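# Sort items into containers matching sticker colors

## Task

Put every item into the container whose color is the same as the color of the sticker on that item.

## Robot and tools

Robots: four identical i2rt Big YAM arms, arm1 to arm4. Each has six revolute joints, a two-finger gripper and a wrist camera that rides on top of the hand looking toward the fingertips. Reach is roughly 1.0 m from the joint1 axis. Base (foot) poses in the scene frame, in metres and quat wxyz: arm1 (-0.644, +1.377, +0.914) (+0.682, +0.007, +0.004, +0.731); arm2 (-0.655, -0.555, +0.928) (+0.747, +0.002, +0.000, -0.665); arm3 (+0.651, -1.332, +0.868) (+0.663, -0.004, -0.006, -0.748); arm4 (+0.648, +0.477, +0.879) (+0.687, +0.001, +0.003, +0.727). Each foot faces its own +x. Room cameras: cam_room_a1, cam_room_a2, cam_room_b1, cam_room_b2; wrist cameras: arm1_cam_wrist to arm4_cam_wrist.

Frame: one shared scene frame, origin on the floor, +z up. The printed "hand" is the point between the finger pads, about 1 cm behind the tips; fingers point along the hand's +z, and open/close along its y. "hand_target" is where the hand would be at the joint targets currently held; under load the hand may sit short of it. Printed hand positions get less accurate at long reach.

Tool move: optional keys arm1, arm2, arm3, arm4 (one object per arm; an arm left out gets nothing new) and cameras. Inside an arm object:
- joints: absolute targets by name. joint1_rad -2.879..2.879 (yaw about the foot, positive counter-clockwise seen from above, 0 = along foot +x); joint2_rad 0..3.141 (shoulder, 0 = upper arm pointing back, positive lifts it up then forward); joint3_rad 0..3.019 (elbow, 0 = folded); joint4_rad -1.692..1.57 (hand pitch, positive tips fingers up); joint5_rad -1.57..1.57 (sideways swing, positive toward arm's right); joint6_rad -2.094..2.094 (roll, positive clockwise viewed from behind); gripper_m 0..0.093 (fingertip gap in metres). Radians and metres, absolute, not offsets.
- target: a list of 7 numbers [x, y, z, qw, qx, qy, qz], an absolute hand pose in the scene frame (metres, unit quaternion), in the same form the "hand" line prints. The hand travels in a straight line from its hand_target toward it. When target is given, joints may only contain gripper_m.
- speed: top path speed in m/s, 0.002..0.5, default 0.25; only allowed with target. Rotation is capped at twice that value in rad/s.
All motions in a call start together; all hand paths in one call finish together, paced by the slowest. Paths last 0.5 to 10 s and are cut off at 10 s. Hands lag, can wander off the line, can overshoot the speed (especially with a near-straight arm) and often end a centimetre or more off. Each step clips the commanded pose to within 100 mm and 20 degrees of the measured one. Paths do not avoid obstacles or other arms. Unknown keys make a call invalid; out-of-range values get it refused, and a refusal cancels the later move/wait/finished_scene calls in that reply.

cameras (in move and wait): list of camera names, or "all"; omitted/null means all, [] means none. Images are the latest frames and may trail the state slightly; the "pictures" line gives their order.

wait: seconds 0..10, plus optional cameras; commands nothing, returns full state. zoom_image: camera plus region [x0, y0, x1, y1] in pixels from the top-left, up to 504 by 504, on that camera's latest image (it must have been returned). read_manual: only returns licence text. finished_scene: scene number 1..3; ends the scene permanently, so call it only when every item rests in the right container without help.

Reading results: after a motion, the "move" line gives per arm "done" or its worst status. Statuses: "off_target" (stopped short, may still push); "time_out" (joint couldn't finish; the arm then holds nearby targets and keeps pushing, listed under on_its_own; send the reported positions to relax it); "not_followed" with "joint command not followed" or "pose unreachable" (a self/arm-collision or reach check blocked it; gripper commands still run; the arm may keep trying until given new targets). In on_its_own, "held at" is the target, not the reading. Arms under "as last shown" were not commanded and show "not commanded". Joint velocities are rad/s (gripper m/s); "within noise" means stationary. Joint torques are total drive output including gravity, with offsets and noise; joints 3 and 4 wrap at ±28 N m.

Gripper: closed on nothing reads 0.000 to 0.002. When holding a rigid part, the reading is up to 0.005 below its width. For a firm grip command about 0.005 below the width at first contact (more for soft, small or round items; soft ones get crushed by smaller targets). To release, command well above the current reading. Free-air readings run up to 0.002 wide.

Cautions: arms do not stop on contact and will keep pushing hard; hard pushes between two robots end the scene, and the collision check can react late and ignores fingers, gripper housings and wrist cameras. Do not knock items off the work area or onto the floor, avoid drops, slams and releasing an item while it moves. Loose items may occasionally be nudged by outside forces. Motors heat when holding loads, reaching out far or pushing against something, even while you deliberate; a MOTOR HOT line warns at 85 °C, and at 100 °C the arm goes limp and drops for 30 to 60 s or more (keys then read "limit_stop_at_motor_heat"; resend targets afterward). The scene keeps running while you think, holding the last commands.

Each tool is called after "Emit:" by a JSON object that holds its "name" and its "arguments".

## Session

Emit:
{"name": "move", "arguments": {}}

Scene clock: 0.00 s.
Joint torques (N m): no reading
Motor temperatures (°C): arm1=[20 23 27 23 21 21 21] | arm2=[23 24 26 22 22 20 23] | arm3=[24 23 23 23 24 23 23] | arm4=[22 21 23 22 24 21 24]
Heat: arm1: hottest joint3_rad 27 °C; arm2: hottest joint3_rad 26 °C; arm3: hottest joint1_rad 24 °C; arm4: hottest joint5_rad 24 °C.
Joint velocities: within noise
arm1.joint_positions: joint1_rad=+0.263 joint2_rad=+0.541 joint3_rad=+1.448 joint4_rad=-1.274 joint5_rad=+0.156 joint6_rad=+0.460 gripper_m=+0.09396
arm1.joint_status: not commanded
arm1.hand: x=-0.6722 y=+1.5689 z=+1.5123 quat_wxyz=(-0.269, +0.505, -0.648, -0.503) (m; scene frame)
arm1.hand_target: x=-0.6707 y=+1.5650 z=+1.5242 quat_wxyz=(-0.273, +0.499, -0.642, -0.514) (m; scene frame)
arm1.hand_status: not commanded
arm2.joint_positions: joint1_rad=+0.198 joint2_rad=+0.259 joint3_rad=+1.632 joint4_rad=-1.245 joint5_rad=-0.167 joint6_rad=+0.724 gripper_m=+0.09396
arm2.joint_status: not commanded
arm2.hand: x=-0.6328 y=-0.5393 z=+1.6268 quat_wxyz=(-0.736, -0.518, -0.413, +0.142) (m; scene frame)
arm2.hand_target: x=-0.6348 y=-0.5331 z=+1.6300 quat_wxyz=(-0.741, -0.512, -0.410, +0.144) (m; scene frame)
arm2.hand_status: not commanded
arm3.joint_positions: joint1_rad=-0.202 joint2_rad=+0.522 joint3_rad=+1.369 joint4_rad=-1.376 joint5_rad=-0.141 joint6_rad=+0.009 gripper_m=+0.09396
arm3.joint_status: not commanded
arm3.hand: x=+0.6122 y=-1.5130 z=+1.4112 quat_wxyz=(-0.346, -0.682, -0.528, +0.369) (m; scene frame)
arm3.hand_target: x=+0.6130 y=-1.5103 z=+1.4212 quat_wxyz=(-0.352, -0.676, -0.525, +0.378) (m; scene frame)
arm3.hand_status: not commanded
arm4.joint_positions: joint1_rad=+0.128 joint2_rad=+0.492 joint3_rad=+1.422 joint4_rad=-1.388 joint5_rad=-0.180 joint6_rad=-0.624 gripper_m=+0.09396
arm4.joint_status: not commanded
arm4.hand: x=+0.5903 y=+0.6373 z=+1.4468 quat_wxyz=(-0.401, +0.802, -0.272, -0.348) (m; scene frame)
arm4.hand_target: x=+0.5910 y=+0.6334 z=+1.4564 quat_wxyz=(-0.410, +0.797, -0.269, -0.353) (m; scene frame)
arm4.hand_status: not commanded
pictures: arm1_cam_wrist, arm2_cam_wrist, arm3_cam_wrist, arm4_cam_wrist, cam_room_a1, cam_room_a2, cam_room_b1, cam_room_b2
Images, in order (width x height): arm1_cam_wrist 672x504, arm2_cam_wrist 672x504, arm3_cam_wrist 672x504, arm4_cam_wrist 672x504, cam_room_a1 672x504, cam_room_a2 672x504, cam_room_b1 672x504, cam_room_b2 672x504.

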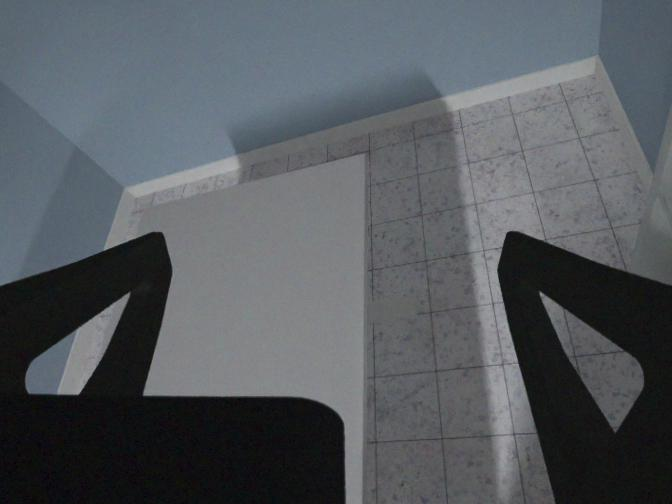

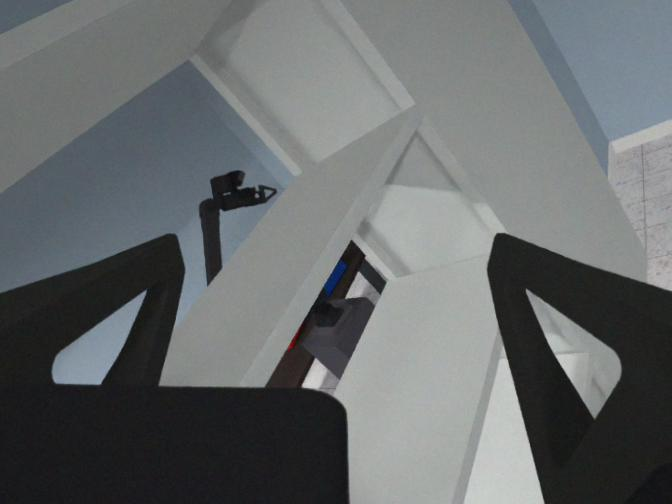

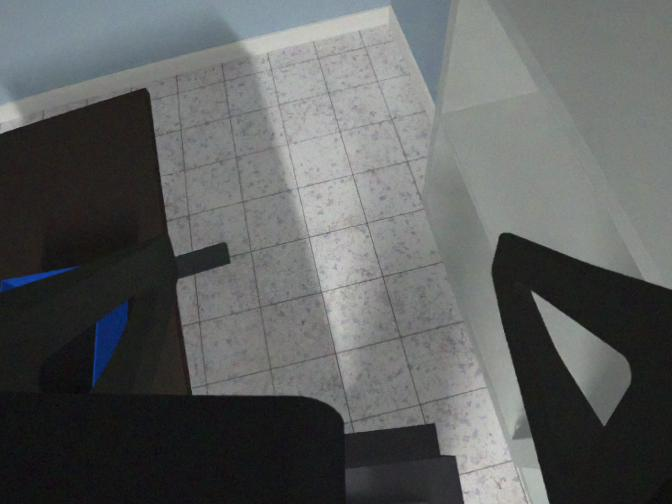

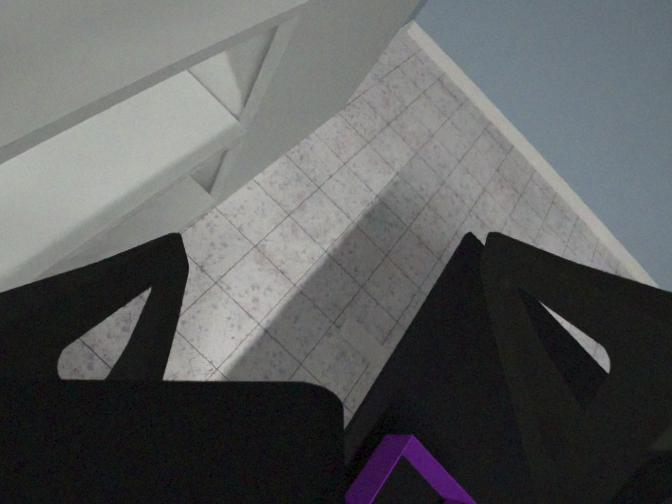

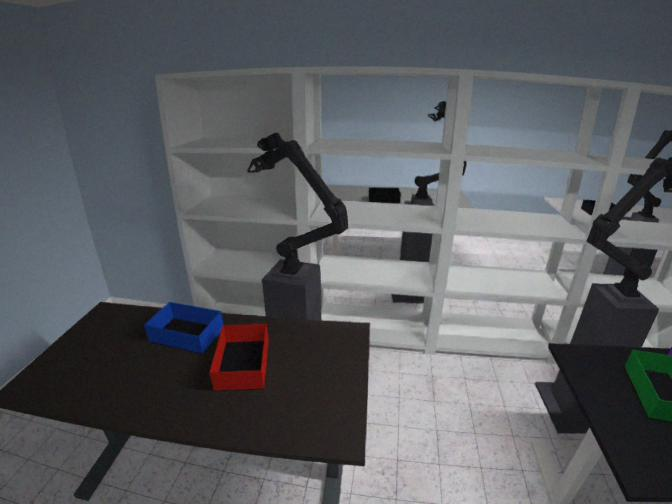

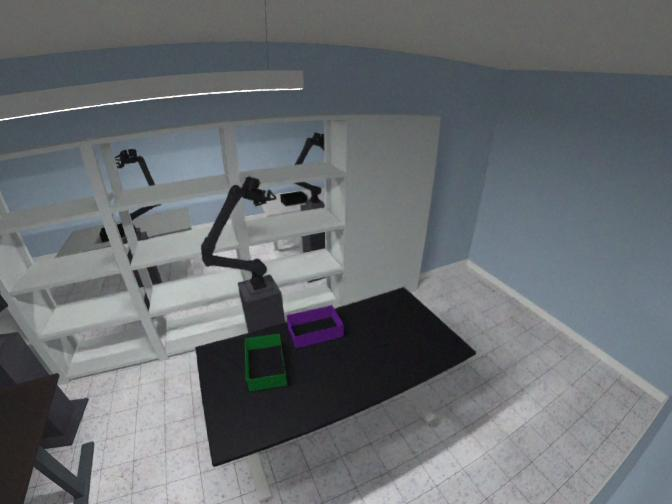

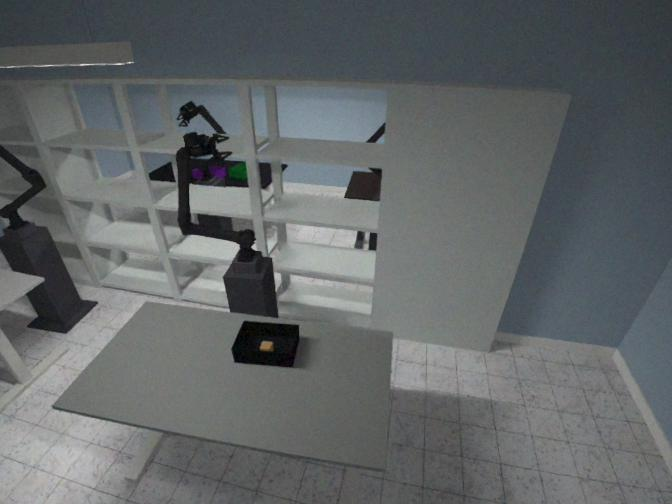

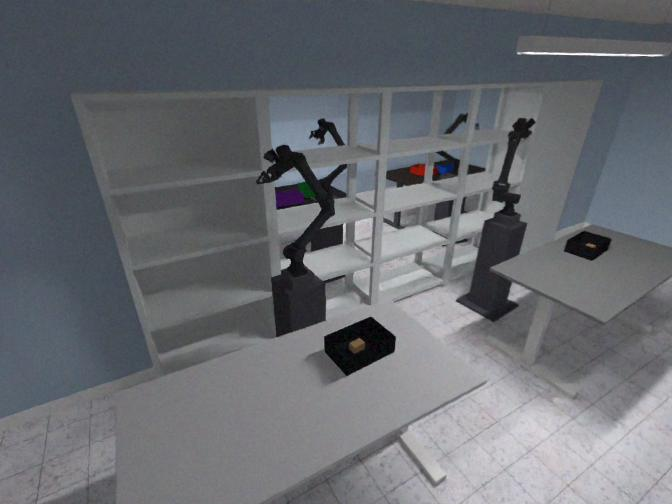

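Emit:
{"name": "move", "arguments": {"arm1": {"joints": {"joint1_rad": 1.4, "joint2_rad": 1.218, "joint3_rad": 1.218, "joint4_rad": -0.95, "joint5_rad": 0, "joint6_rad": 0}}, "arm2": {"joints": {"joint1_rad": -1.65, "joint2_rad": 1.218, "joint3_rad": 1.218, "joint4_rad": -0.95, "joint5_rad": 0, "joint6_rad": 0}}, "arm3": {"joints": {"joint1_rad": 1.69, "joint2_rad": 1.218, "joint3_rad": 1.218, "joint4_rad": -0.95, "joint5_rad": 0, "joint6_rad": 0}}, "arm4": {"joints": {"joint1_rad": -1.628, "joint2_rad": 1.218, "joint3_rad": 1.218, "joint4_rad": -0.95, "joint5_rad": 0, "joint6_rad": 0}}, "cameras": ["arm1_cam_wrist", "arm2_cam_wrist", "arm3_cam_wrist", "arm4_cam_wrist"]}}

Scene clock: 9.60 s.
Joint torques (N m): arm1=[-1.85 -7.77 13.65 1.84 0.07 -0.04] | arm2=[0.91 -10.11 12.92 2.21 -0.01 -0.07] | arm3=[1.38 -12.04 10.1 1.5 0.08 -0.11] | arm4=[1.2 -12.34 10.29 1.37 0.09 0.18]
Motor temperatures (°C): arm1=[20 23 28 23 21 21 21] | arm2=[23 24 26 22 22 20 23] | arm3=[24 23 24 23 24 23 23] | arm4=[22 21 24 22 24 21 24]
Heat: arm1: hottest joint3_rad 28 °C; arm2: hottest joint3_rad 26 °C; arm3: hottest joint1_rad 24 °C; arm4: hottest joint3_rad 24 °C.
move: arm1 done; arm2 done; arm3 done; arm4 done
Joint velocities: within noise
arm1.joint_positions: joint1_rad=+1.400 joint2_rad=+1.236 joint3_rad=+1.194 joint4_rad=-0.964 joint5_rad=-0.001 joint6_rad=+0.008 gripper_m=+0.09398
arm1.joint_status: all done
arm1.hand: x=-1.1114 y=+1.4254 z=+1.2084 quat_wxyz=(-0.013, +0.957, -0.053, -0.286) (m; scene frame)
arm1.hand_target: x=-1.1160 y=+1.4259 z=+1.2310 quat_wxyz=(-0.017, +0.948, -0.049, -0.313) (m; scene frame)
arm1.hand_status: not commanded
arm2.joint_positions: joint1_rad=-1.653 joint2_rad=+1.208 joint3_rad=+1.204 joint4_rad=-0.958 joint5_rad=+0.000 joint6_rad=+0.015 gripper_m=+0.09399
arm2.joint_status: all done
arm2.hand: x=-1.1290 y=-0.5721 z=+1.2325 quat_wxyz=(-0.006, -0.954, -0.010, +0.299) (m; scene frame)
arm2.hand_target: x=-1.1350 y=-0.5739 z=+1.2364 quat_wxyz=(-0.004, -0.952, -0.018, +0.304) (m; scene frame)
arm2.hand_status: not commanded
arm3.joint_positions: joint1_rad=+1.687 joint2_rad=+1.232 joint3_rad=+1.214 joint4_rad=-0.958 joint5_rad=-0.001 joint6_rad=+0.006 gripper_m=+0.09398
arm3.joint_status: all done
arm3.hand: x=+1.1303 y=-1.3301 z=+1.1681 quat_wxyz=(-0.294, -0.003, -0.956, +0.006) (m; scene frame)
arm3.hand_target: x=+1.1303 y=-1.3286 z=+1.1773 quat_wxyz=(-0.306, +0.001, -0.952, +0.007) (m; scene frame)
arm3.hand_status: not commanded
arm4.joint_positions: joint1_rad=-1.634 joint2_rad=+1.235 joint3_rad=+1.203 joint4_rad=-0.961 joint5_rad=+0.000 joint6_rad=-0.013 gripper_m=+0.09398
arm4.joint_status: all done
arm4.hand: x=+1.1264 y=+0.4748 z=+1.1690 quat_wxyz=(-0.283, +0.004, -0.959, +0.004) (m; scene frame)
arm4.hand_target: x=+1.1291 y=+0.4775 z=+1.1862 quat_wxyz=(-0.303, +0.000, -0.953, +0.002) (m; scene frame)
arm4.hand_status: not commanded
pictures: arm1_cam_wrist, arm2_cam_wrist, arm3_cam_wrist, arm4_cam_wrist
Images, in order (width x height): arm1_cam_wrist 672x504, arm2_cam_wrist 672x504, arm3_cam_wrist 672x504, arm4_cam_wrist 672x504.

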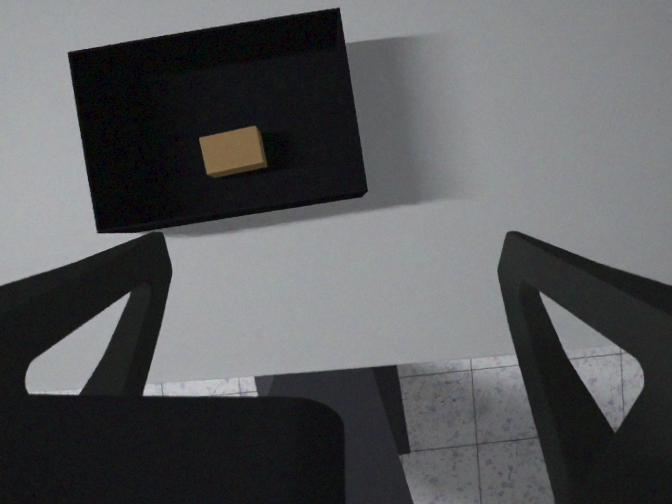

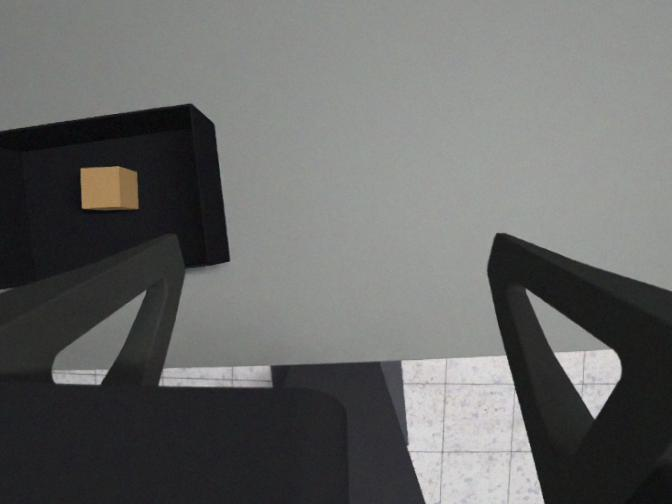

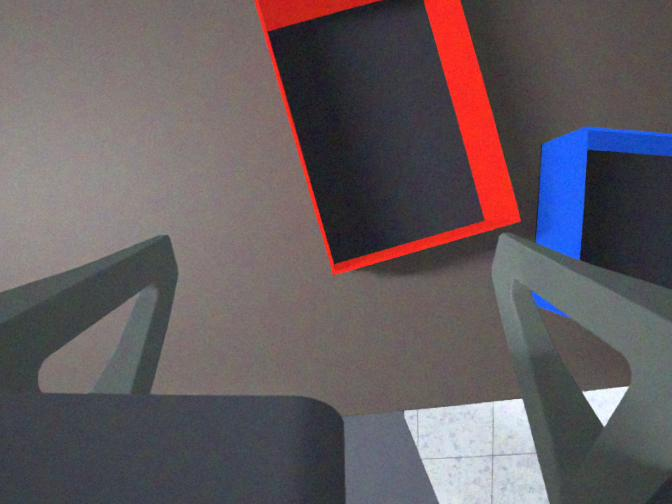

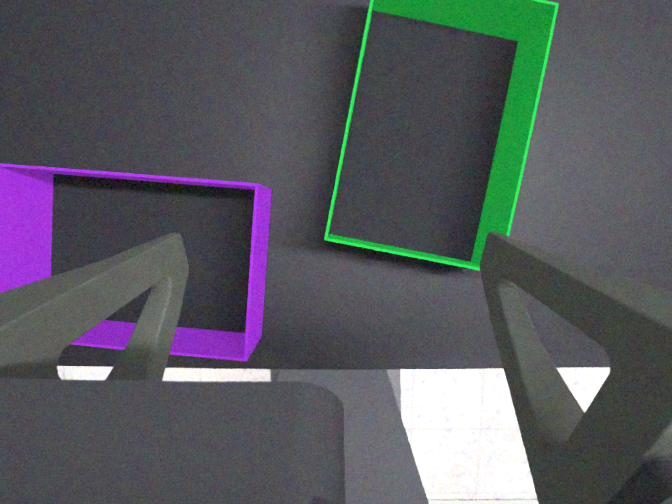

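Emit:
{"name": "zoom_image", "arguments": {"camera": "arm1_cam_wrist", "region": [180, 110, 290, 190]}}

Emit:
{"name": "zoom_image", "arguments": {"camera": "arm2_cam_wrist", "region": [50, 140, 160, 230]}}

Scaled by 4.582.

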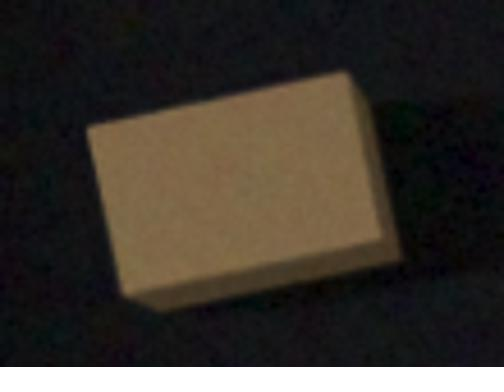

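Scaled by 4.582.

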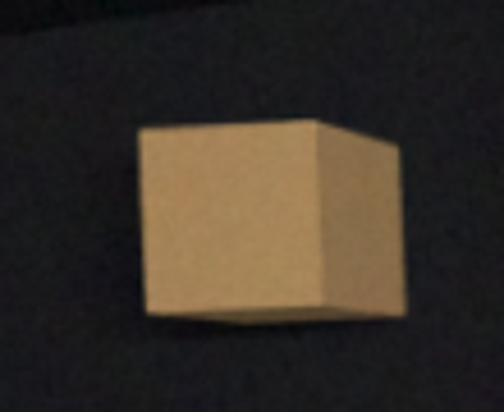

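Emit:
{"name": "move", "arguments": {"cameras": ["cam_room_a1", "cam_room_a2", "cam_room_b1", "cam_room_b2"]}}

Emit:
{"name": "zoom_image", "arguments": {"camera": "cam_room_b1", "region": [226, 310, 310, 373]}}

Emit:
{"name": "zoom_image", "arguments": {"camera": "cam_room_b2", "region": [315, 310, 415, 385]}}

Emit:
{"name": "zoom_image", "arguments": {"camera": "cam_room_b2", "region": [560, 225, 620, 270]}}

Scene clock: 19.23 s.
Joint torques (N m): arm1=[-1.67 -8.23 13.78 1.76 0.09 -0.03] | arm2=[0.85 -9.99 12.89 2.24 -0.01 -0.08] | arm3=[1.32 -11.87 10.1 1.47 0.08 -0.11] | arm4=[1.61 -11.99 10.18 1.31 0.1 0.19]
Motor temperatures (°C): arm1=[20 23 30 23 21 21 21] | arm2=[23 24 27 22 22 20 23] | arm3=[24 23 25 23 24 23 23] | arm4=[22 22 26 22 24 21 24]
Heat: arm1: hottest joint3_rad 30 °C; arm2: hottest joint3_rad 27 °C; arm3: hottest joint3_rad 25 °C; arm4: hottest joint3_rad 26 °C.
Joint velocities: within noise
arm1.joint_positions: joint1_rad=+1.400 joint2_rad=+1.236 joint3_rad=+1.194 joint4_rad=-0.964 joint5_rad=-0.001 joint6_rad=+0.008 gripper_m=+0.09398
arm1.joint_status: all done
arm1.hand: x=-1.1114 y=+1.4254 z=+1.2084 quat_wxyz=(-0.013, +0.957, -0.053, -0.286) (m; scene frame)
arm1.hand_target: x=-1.1160 y=+1.4259 z=+1.2310 quat_wxyz=(-0.017, +0.948, -0.049, -0.313) (m; scene frame)
arm1.hand_status: not commanded
arm2.joint_positions: joint1_rad=-1.653 joint2_rad=+1.208 joint3_rad=+1.204 joint4_rad=-0.958 joint5_rad=+0.000 joint6_rad=+0.014 gripper_m=+0.09399
arm2.joint_status: all done
arm2.hand: x=-1.1290 y=-0.5721 z=+1.2325 quat_wxyz=(-0.006, -0.954, -0.010, +0.299) (m; scene frame)
arm2.hand_target: x=-1.1350 y=-0.5739 z=+1.2364 quat_wxyz=(-0.004, -0.952, -0.018, +0.304) (m; scene frame)
arm2.hand_status: not commanded
arm3.joint_positions: joint1_rad=+1.687 joint2_rad=+1.232 joint3_rad=+1.214 joint4_rad=-0.958 joint5_rad=-0.001 joint6_rad=+0.006 gripper_m=+0.09398
arm3.joint_status: all done
arm3.hand: x=+1.1303 y=-1.3301 z=+1.1681 quat_wxyz=(-0.294, -0.003, -0.956, +0.006) (m; scene frame)
arm3.hand_target: x=+1.1303 y=-1.3286 z=+1.1773 quat_wxyz=(-0.306, +0.001, -0.952, +0.007) (m; scene frame)
arm3.hand_status: not commanded
arm4.joint_positions: joint1_rad=-1.634 joint2_rad=+1.235 joint3_rad=+1.203 joint4_rad=-0.961 joint5_rad=+0.000 joint6_rad=-0.013 gripper_m=+0.09398
arm4.joint_status: all done
arm4.hand: x=+1.1264 y=+0.4748 z=+1.1690 quat_wxyz=(-0.283, +0.004, -0.959, +0.004) (m; scene frame)
arm4.hand_target: x=+1.1291 y=+0.4775 z=+1.1862 quat_wxyz=(-0.303, +0.000, -0.953, +0.002) (m; scene frame)
arm4.hand_status: not commanded
pictures: cam_room_a1, cam_room_a2, cam_room_b1, cam_room_b2
Images, in order (width x height): cam_room_a1 672x504, cam_room_a2 672x504, cam_room_b1 672x504, cam_room_b2 672x504.

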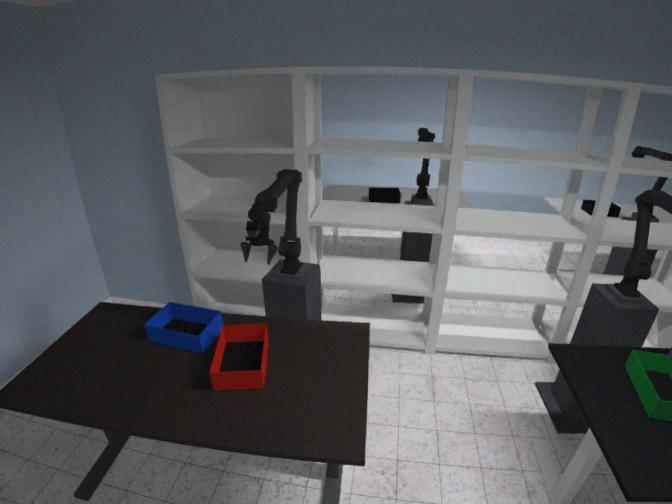

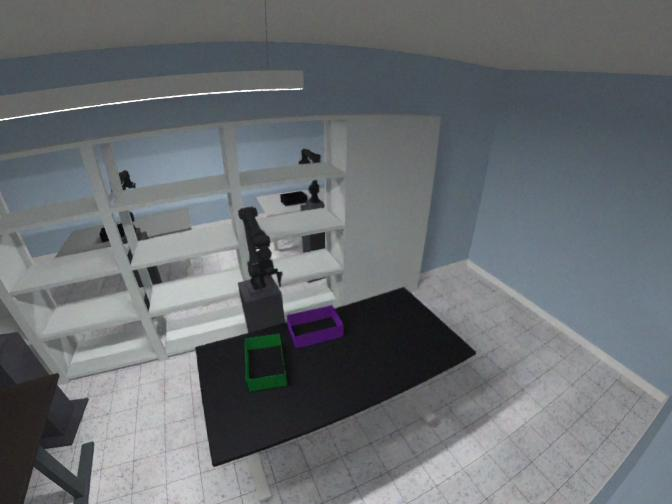

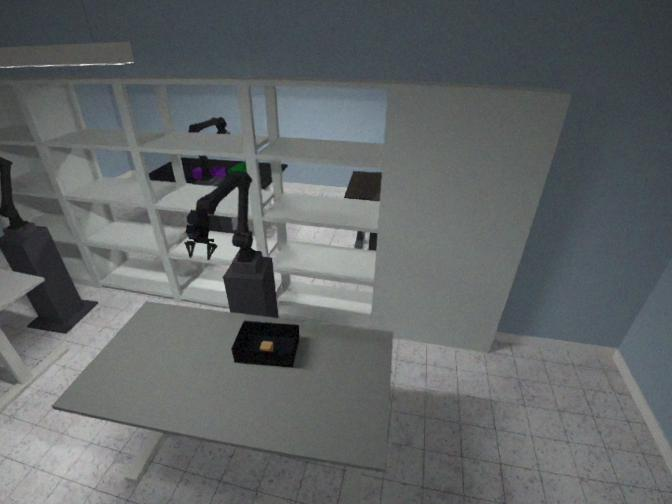

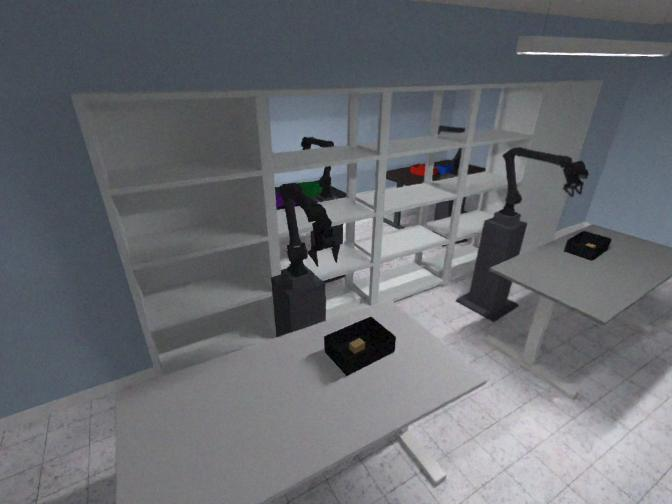

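Scaled by 6.000.

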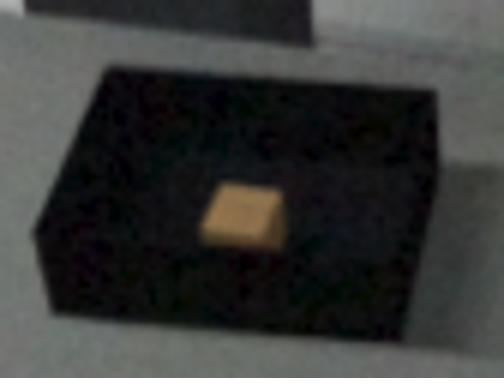

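Scaled by 5.040.

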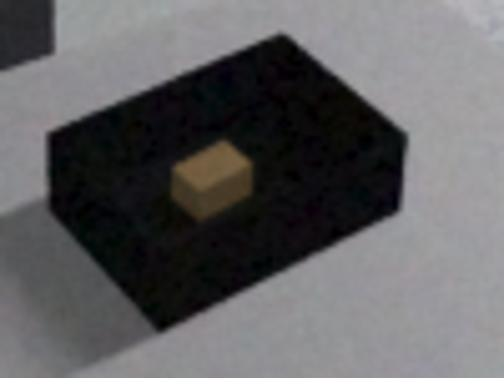

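Scaled by 8.400.

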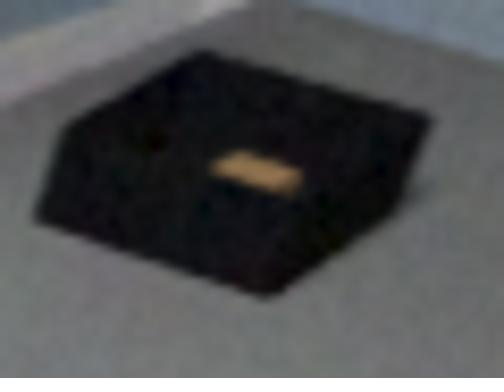

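Emit:
{"name": "move", "arguments": {"arm1": {"target": [-1.2, 1.315, 0.95, -0.0131, -0.9527, -0.0416, 0.3004], "speed": 0.3}, "arm2": {"target": [-1.17, -0.86, 0.98, -0.0131, -0.9527, -0.0416, 0.3004], "speed": 0.3}, "cameras": ["arm1_cam_wrist", "arm2_cam_wrist"]}}

Scene clock: 56.73 s.
Joint torques (N m): arm1=[-0.91 -11.99 9.25 1.81 0.04 0.12] | arm2=[0.21 -16.79 13.19 2.35 0.43 0.22] | arm3=[1.2 -12.1 10.1 1.5 0.08 -0.12] | arm4=[1.08 -12.28 10.26 1.32 0.11 0.19]
Motor temperatures (°C): arm1=[20 24 34 23 21 21 21] | arm2=[23 25 31 22 22 20 23] | arm3=[24 23 27 23 24 23 23] | arm4=[22 22 32 22 24 21 24]
Heat: arm1: hottest joint3_rad 34 °C; arm2: hottest joint3_rad 31 °C; arm3: hottest joint3_rad 27 °C; arm4: hottest joint3_rad 32 °C.
move: arm1 off_target; arm2 off_target
Joint velocities: within noise
arm1.joint_positions: joint1_rad=+1.612 joint2_rad=+1.726 joint3_rad=+0.952 joint4_rad=-0.231 joint5_rad=+0.012 joint6_rad=+0.018 gripper_m=+0.09398
arm1.joint_status: not commanded
arm1.hand: x=-1.1926 y=+1.3192 z=+0.9418 quat_wxyz=(+0.010, +0.957, +0.043, -0.286) (m; scene frame)
arm1.hand_target: x=-1.1998 y=+1.3151 z=+0.9500 quat_wxyz=(+0.013, +0.953, +0.042, -0.300) (m; scene frame)
arm1.hand_status: off_target (0.012 m and 1.7 deg from the pose sent, 0.295 m and 11.3 deg at the start)
arm2.joint_positions: joint1_rad=-1.064 joint2_rad=+1.767 joint3_rad=+1.083 joint4_rad=-0.397 joint5_rad=+0.290 joint6_rad=+0.434 gripper_m=+0.09399
arm2.joint_status: not commanded
arm2.hand: x=-1.1471 y=-0.8487 z=+0.9626 quat_wxyz=(+0.001, -0.959, -0.057, +0.277) (m; scene frame)
arm2.hand_target: x=-1.1688 y=-0.8592 z=+0.9808 quat_wxyz=(-0.013, -0.953, -0.042, +0.300) (m; scene frame)
arm2.hand_status: off_target (0.031 m and 3.7 deg from the pose sent, 0.385 m and 3.7 deg at the start)
arm3, arm4: as last shown
pictures: arm1_cam_wrist, arm2_cam_wrist
Images, in order (width x height): arm1_cam_wrist 672x504, arm2_cam_wrist 672x504.

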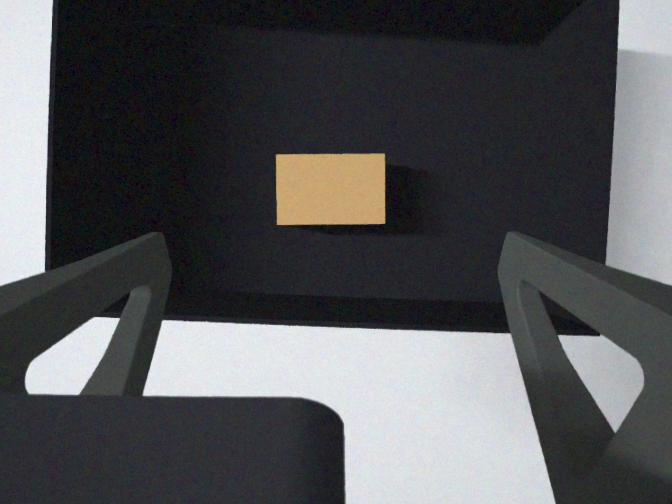

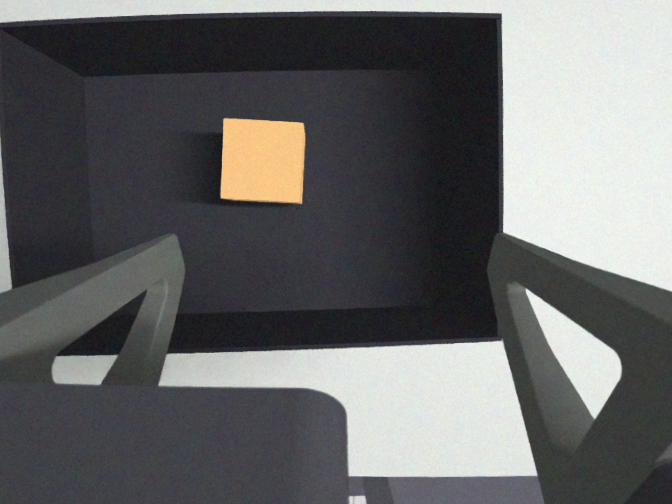

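Emit:
{"name": "move", "arguments": {"arm1": {"target": [-1.240, 1.311, 0.80, -0.0113, -0.9649, -0.0421, 0.2585], "speed": 0.2}, "arm2": {"target": [-1.219, -0.912, 0.84, -0.0058, -0.9634, -0.021, 0.2671], "speed": 0.2}, "cameras": ["arm1_cam_wrist", "arm2_cam_wrist"]}}

Scene clock: 70.57 s.
Joint torques (N m): arm1=[-1.61 -13.68 9.57 1.69 -0.05 0.11] | arm2=[1.38 -19.72 11.84 2.09 0.32 0.22] | arm3=[1.44 -11.99 10.06 1.52 0.08 -0.11] | arm4=[1.03 -12.22 10.25 1.26 0.07 0.17]
Motor temperatures (°C): arm1=[20 24 34 23 21 21 21] | arm2=[23 25 33 22 22 20 23] | arm3=[24 24 27 23 24 23 23] | arm4=[22 22 33 22 24 21 24]
Heat: arm1: hottest joint3_rad 34 °C; arm2: hottest joint3_rad 33 °C; arm3: hottest joint3_rad 27 °C; arm4: hottest joint3_rad 33 °C.
move: arm1 off_target; arm2 off_target
Joint velocities: within noise
arm1.joint_positions: joint1_rad=+1.612 joint2_rad=+2.117 joint3_rad=+1.065 joint4_rad=-0.058 joint5_rad=+0.012 joint6_rad=+0.018 gripper_m=+0.09398
arm1.joint_status: not commanded
arm1.hand: x=-1.2176 y=+1.3170 z=+0.7896 quat_wxyz=(+0.007, +0.971, +0.044, -0.236) (m; scene frame)
arm1.hand_target: x=-1.2392 y=+1.3111 z=+0.8008 quat_wxyz=(+0.011, +0.965, +0.042, -0.259) (m; scene frame)
arm1.hand_status: off_target (0.025 m and 2.8 deg from the pose sent, 0.150 m and 3.3 deg at the start)
arm2.joint_positions: joint1_rad=-1.057 joint2_rad=+2.151 joint3_rad=+1.325 joint4_rad=-0.314 joint5_rad=+0.290 joint6_rad=+0.512 gripper_m=+0.09399
arm2.joint_status: not commanded
arm2.hand: x=-1.2050 y=-0.8952 z=+0.8382 quat_wxyz=(+0.006, -0.967, -0.027, +0.253) (m; scene frame)
arm2.hand_target: x=-1.2181 y=-0.9117 z=+0.8407 quat_wxyz=(-0.006, -0.963, -0.021, +0.267) (m; scene frame)
arm2.hand_status: off_target (0.022 m and 2.2 deg from the pose sent, 0.156 m and 4.4 deg at the start)
arm3, arm4: as last shown
pictures: arm1_cam_wrist, arm2_cam_wrist
Images, in order (width x height): arm1_cam_wrist 672x504, arm2_cam_wrist 672x504.

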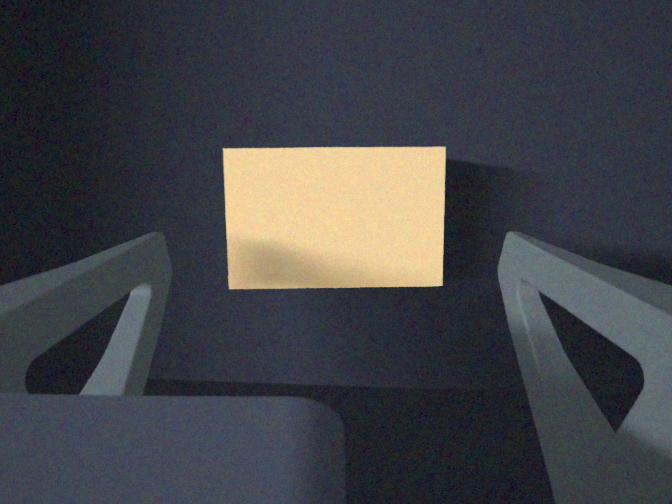

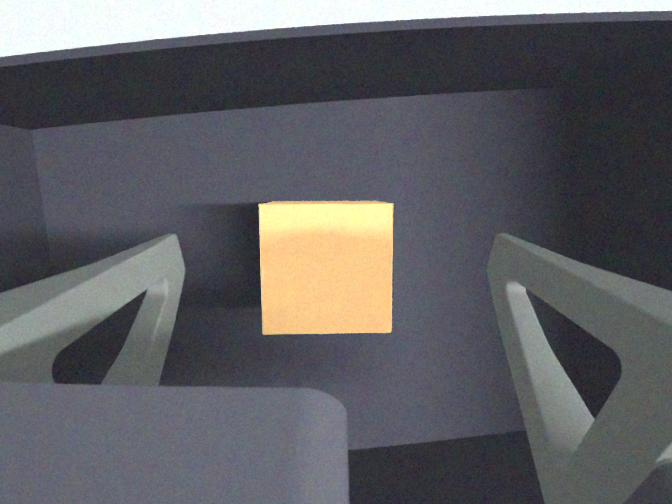

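Emit:
{"name": "move", "arguments": {"arm1": {"target": [-1.248, 1.310, 0.765, -0.0113, -0.9649, -0.0421, 0.2585], "speed": 0.12}, "arm2": {"target": [-1.212, -0.915, 0.768, -0.0058, -0.9634, -0.021, 0.2671], "speed": 0.15}, "cameras": ["arm1_cam_wrist", "arm2_cam_wrist"]}}

Scene clock: 79.00 s.
Joint torques (N m): arm1=[-1.2 -14.51 9.2 1.8 -0.02 0.09] | arm2=[1.32 -20.72 10.28 2.19 0.44 0.22] | arm3=[1.32 -11.87 10.07 1.47 0.08 -0.11] | arm4=[0.97 -12.34 10.36 1.29 0.09 0.15]
Motor temperatures (°C): arm1=[20 24 33 23 21 21 21] | arm2=[23 25 33 22 22 20 23] | arm3=[24 24 27 23 24 23 23] | arm4=[22 22 33 22 24 21 24]
Heat: arm1: hottest joint3_rad 33 °C; arm2: hottest joint3_rad 33 °C; arm3: hottest joint3_rad 27 °C; arm4: hottest joint3_rad 33 °C.
move: arm1 off_target; arm2 off_target
Joint velocities: within noise
arm1.joint_positions: joint1_rad=+1.612 joint2_rad=+2.204 joint3_rad=+1.102 joint4_rad=-0.005 joint5_rad=+0.011 joint6_rad=+0.020 gripper_m=+0.09398
arm1.joint_status: not commanded
arm1.hand: x=-1.2261 y=+1.3161 z=+0.7577 quat_wxyz=(+0.008, +0.971, +0.043, -0.237) (m; scene frame)
arm1.hand_target: x=-1.2470 y=+1.3101 z=+0.7656 quat_wxyz=(+0.011, +0.965, +0.042, -0.258) (m; scene frame)
arm1.hand_status: off_target (0.024 m and 2.6 deg from the pose sent, 0.040 m and 2.8 deg at the start)
arm2.joint_positions: joint1_rad=-1.046 joint2_rad=+2.294 joint3_rad=+1.339 joint4_rad=-0.190 joint5_rad=+0.293 joint6_rad=+0.523 gripper_m=+0.09399
arm2.joint_status: not commanded
arm2.hand: x=-1.1994 y=-0.8997 z=+0.7665 quat_wxyz=(+0.005, -0.967, -0.027, +0.252) (m; scene frame)
arm2.hand_target: x=-1.2113 y=-0.9147 z=+0.7687 quat_wxyz=(-0.006, -0.963, -0.021, +0.267) (m; scene frame)
arm2.hand_status: off_target (0.020 m and 2.3 deg from the pose sent, 0.073 m and 2.2 deg at the start)
arm3, arm4: as last shown
pictures: arm1_cam_wrist, arm2_cam_wrist
Images, in order (width x height): arm1_cam_wrist 672x504, arm2_cam_wrist 672x504.

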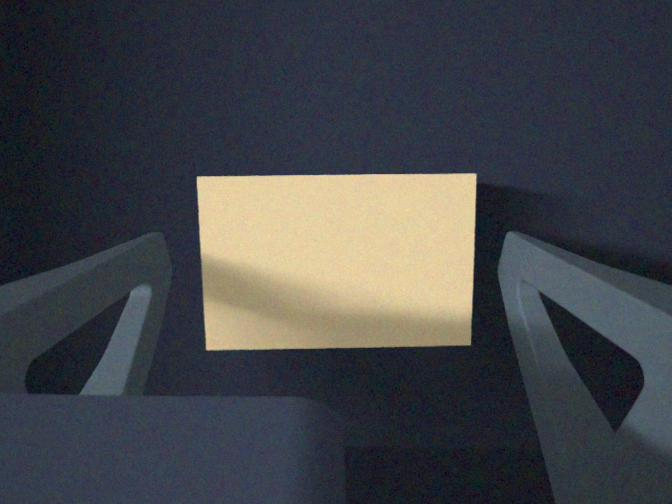

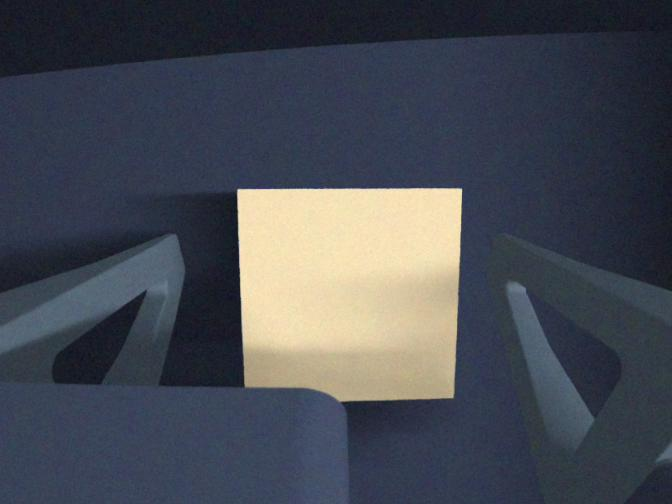

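Emit:
{"name": "move", "arguments": {"arm1": {"joints": {"gripper_m": 0.060}}, "arm2": {"joints": {"gripper_m": 0.044}}, "cameras": ["arm1_cam_wrist", "arm2_cam_wrist"]}}

Emit:
{"name": "move", "arguments": {"arm1": {"target": [-1.24, 1.31, 1.06, -0.0113, -0.9649, -0.0421, 0.2585], "speed": 0.25}, "arm2": {"target": [-1.21, -0.91, 1.06, -0.0058, -0.9634, -0.021, 0.2671], "speed": 0.25}, "cameras": ["arm1_cam_wrist", "arm2_cam_wrist"]}}

Scene clock: 84.50 s.
Joint torques (N m): arm1=[-1.26 -14.21 9.05 1.59 -0.01 0.1] | arm2=[1.38 -20.72 10.28 2.17 0.36 0.2] | arm3=[1.44 -11.81 10.1 1.5 0.09 -0.11] | arm4=[1.2 -12.4 10.3 1.31 0.09 0.16]
Motor temperatures (°C): arm1=[20 25 33 23 21 21 21] | arm2=[23 25 33 22 22 20 23] | arm3=[24 24 27 23 24 23 23] | arm4=[22 23 34 22 24 21 24]
Heat: arm1: hottest joint3_rad 33 °C; arm2: hottest joint3_rad 33 °C; arm3: hottest joint3_rad 27 °C; arm4: hottest joint3_rad 34 °C.
move: arm1 off_target; arm2 off_target
Joint velocities: within noise
arm1.joint_positions: joint1_rad=+1.612 joint2_rad=+2.204 joint3_rad=+1.102 joint4_rad=-0.005 joint5_rad=+0.011 joint6_rad=+0.020 gripper_m=+0.06817
arm1.joint_status: gripper_m off_target (ended at +0.06821, target +0.06000)
arm1.hand: x=-1.2261 y=+1.3161 z=+0.7577 quat_wxyz=(+0.008, +0.971, +0.043, -0.237) (m; scene frame)
arm1.hand_target: x=-1.2470 y=+1.3101 z=+0.7656 quat_wxyz=(+0.011, +0.965, +0.042, -0.258) (m; scene frame)
arm1.hand_status: not commanded
arm2.joint_positions: joint1_rad=-1.046 joint2_rad=+2.294 joint3_rad=+1.339 joint4_rad=-0.189 joint5_rad=+0.295 joint6_rad=+0.525 gripper_m=+0.05307
arm2.joint_status: gripper_m off_target (ended at +0.05309, target +0.04400)
arm2.hand: x=-1.1997 y=-0.8995 z=+0.7666 quat_wxyz=(+0.006, -0.967, -0.026, +0.253) (m; scene frame)
arm2.hand_target: x=-1.2113 y=-0.9147 z=+0.7687 quat_wxyz=(-0.006, -0.963, -0.021, +0.267) (m; scene frame)
arm2.hand_status: not commanded
arm3, arm4: as last shown
pictures: arm1_cam_wrist, arm2_cam_wrist
Images, in order (width x height): arm1_cam_wrist 672x504, arm2_cam_wrist 672x504.

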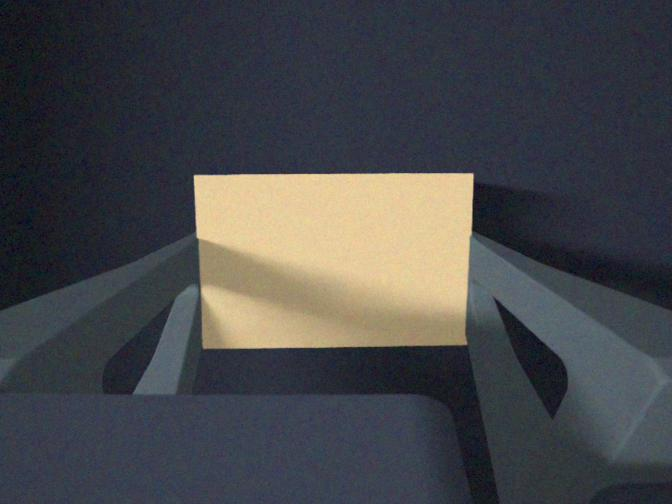

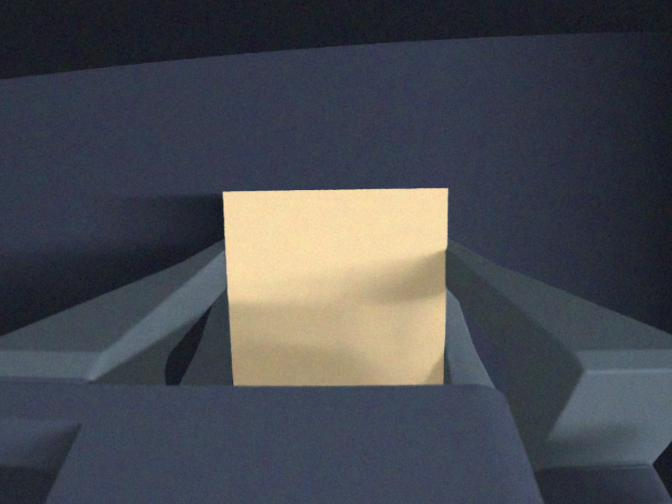

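Scene clock: 86.43 s.
Joint torques (N m): arm1=[-2.14 -12.22 14.65 0.94 -0.08 0.09] | arm2=[0.91 -19.72 14.35 1.09 0.27 0.15] | arm3=[1.49 -12.04 10.07 1.46 0.09 -0.11] | arm4=[1.2 -12.45 10.28 1.35 0.06 0.17]
Motor temperatures (°C): arm1=[20 25 33 23 21 21 21] | arm2=[23 25 33 22 22 20 23] | arm3=[24 24 27 23 24 23 23] | arm4=[22 23 34 22 24 21 24]
Heat: arm1: hottest joint3_rad 33 °C; arm2: hottest joint3_rad 33 °C; arm3: hottest joint3_rad 27 °C; arm4: hottest joint3_rad 34 °C.
move: arm1 off_target; arm2 off_target
Joint velocities: within noise
arm1.joint_positions: joint1_rad=+1.612 joint2_rad=+1.679 joint3_rad=+1.233 joint4_rad=-0.656 joint5_rad=+0.011 joint6_rad=+0.020 gripper_m=+0.06819
arm1.joint_status: not commanded
arm1.hand: x=-1.2245 y=+1.3151 z=+1.0385 quat_wxyz=(+0.008, +0.970, +0.043, -0.240) (m; scene frame)
arm1.hand_target: x=-1.2390 y=+1.3102 z=+1.0602 quat_wxyz=(+0.011, +0.965, +0.042, -0.259) (m; scene frame)
arm1.hand_status: off_target (0.027 m and 2.3 deg from the pose sent, 0.303 m and 2.6 deg at the start)
arm2.joint_positions: joint1_rad=-1.046 joint2_rad=+1.839 joint3_rad=+1.454 joint4_rad=-0.750 joint5_rad=+0.295 joint6_rad=+0.525 gripper_m=+0.05307
arm2.joint_status: not commanded
arm2.hand: x=-1.1999 y=-0.9001 z=+1.0440 quat_wxyz=(+0.003, -0.966, -0.026, +0.257) (m; scene frame)
arm2.hand_target: x=-1.2093 y=-0.9096 z=+1.0600 quat_wxyz=(-0.006, -0.963, -0.021, +0.267) (m; scene frame)
arm2.hand_status: off_target (0.021 m and 1.7 deg from the pose sent, 0.294 m and 2.2 deg at the start)
arm3, arm4: as last shown
pictures: arm1_cam_wrist, arm2_cam_wrist
Images, in order (width x height): arm1_cam_wrist 672x504, arm2_cam_wrist 672x504.

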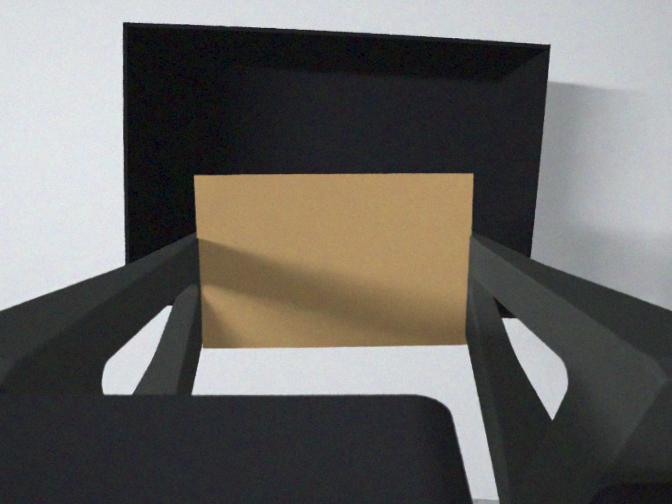

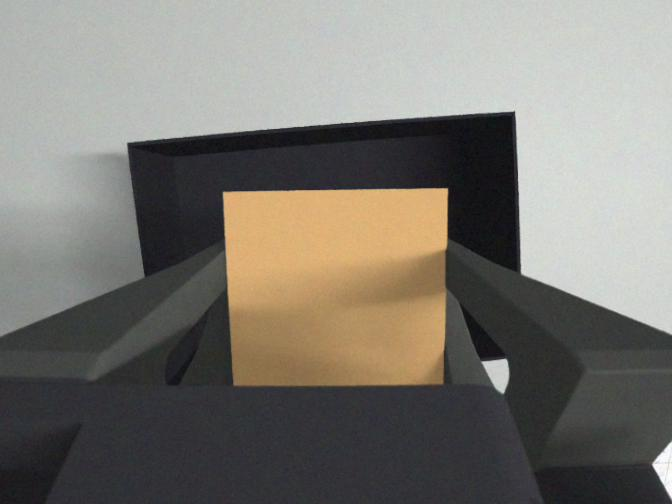

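Emit:
{"name": "move", "arguments": {"arm1": {"joints": {"joint4_rad": 0.65}}, "arm2": {"joints": {"joint4_rad": 0.6}}, "cameras": ["cam_room_b1", "cam_room_b2"]}}

Scene clock: 91.80 s.
Joint torques (N m): arm1=[-2.2 -13.33 15.24 2.41 -0.05 0.1] | arm2=[0.91 -20.78 15.08 3.45 -0.09 0.1] | arm3=[1.26 -11.93 10.09 1.48 0.08 -0.11] | arm4=[1.2 -12.16 10.28 1.25 0.11 0.16]
Motor temperatures (°C): arm1=[20 25 34 23 21 21 21] | arm2=[23 26 34 22 22 20 23] | arm3=[24 24 28 23 24 23 23] | arm4=[22 23 34 22 24 21 24]
Heat: arm1: hottest joint3_rad 34 °C; arm2: hottest joint3_rad 34 °C; arm3: hottest joint3_rad 28 °C; arm4: hottest joint3_rad 34 °C.
move: arm1 done; arm2 done
Joint velocities: within noise
arm1.joint_positions: joint1_rad=+1.612 joint2_rad=+1.679 joint3_rad=+1.233 joint4_rad=+0.628 joint5_rad=+0.011 joint6_rad=+0.020 gripper_m=+0.06819
arm1.joint_status: all done
arm1.hand: x=-1.3505 y=+1.3000 z=+1.3041 quat_wxyz=(+0.045, +0.634, +0.026, -0.772) (m; scene frame)
arm1.hand_target: x=-1.3526 y=+1.2959 z=+1.3380 quat_wxyz=(+0.052, +0.606, +0.025, -0.793) (m; scene frame)
arm1.hand_status: not commanded
arm2.joint_positions: joint1_rad=-1.046 joint2_rad=+1.839 joint3_rad=+1.454 joint4_rad=+0.574 joint5_rad=+0.295 joint6_rad=+0.525 gripper_m=+0.05305
arm2.joint_status: all done
arm2.hand: x=-1.3075 y=-0.9811 z=+1.3044 quat_wxyz=(-0.341, -0.637, +0.075, +0.687) (m; scene frame)
arm2.hand_target: x=-1.3093 y=-0.9853 z=+1.3329 quat_wxyz=(-0.359, -0.612, +0.081, +0.700) (m; scene frame)
arm2.hand_status: not commanded
arm3, arm4: as last shown
pictures: cam_room_b1, cam_room_b2
Images, in order (width x height): cam_room_b1 672x504, cam_room_b2 672x504.

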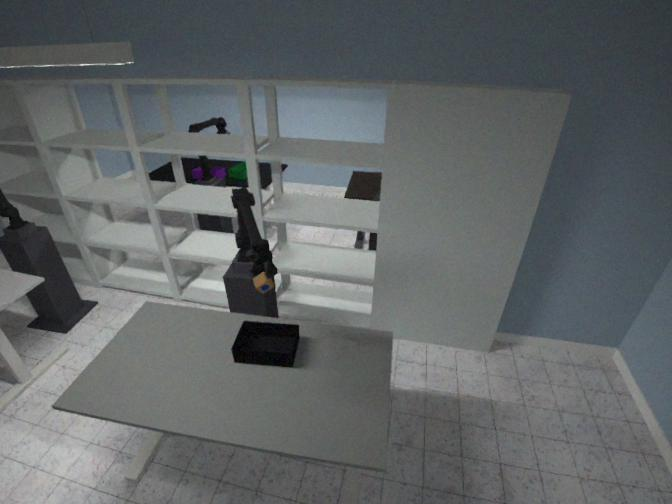

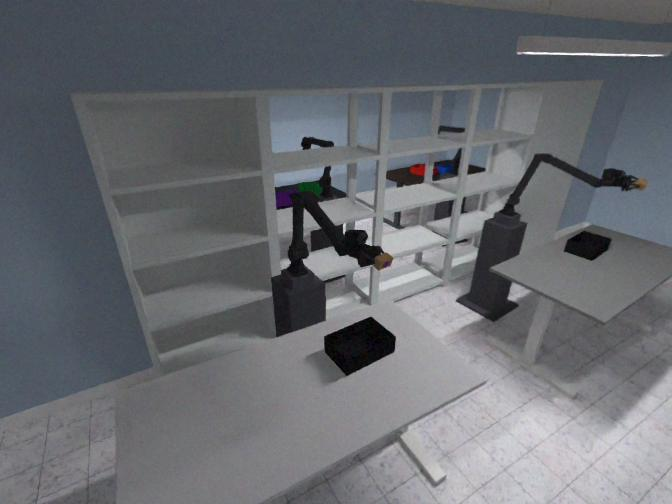

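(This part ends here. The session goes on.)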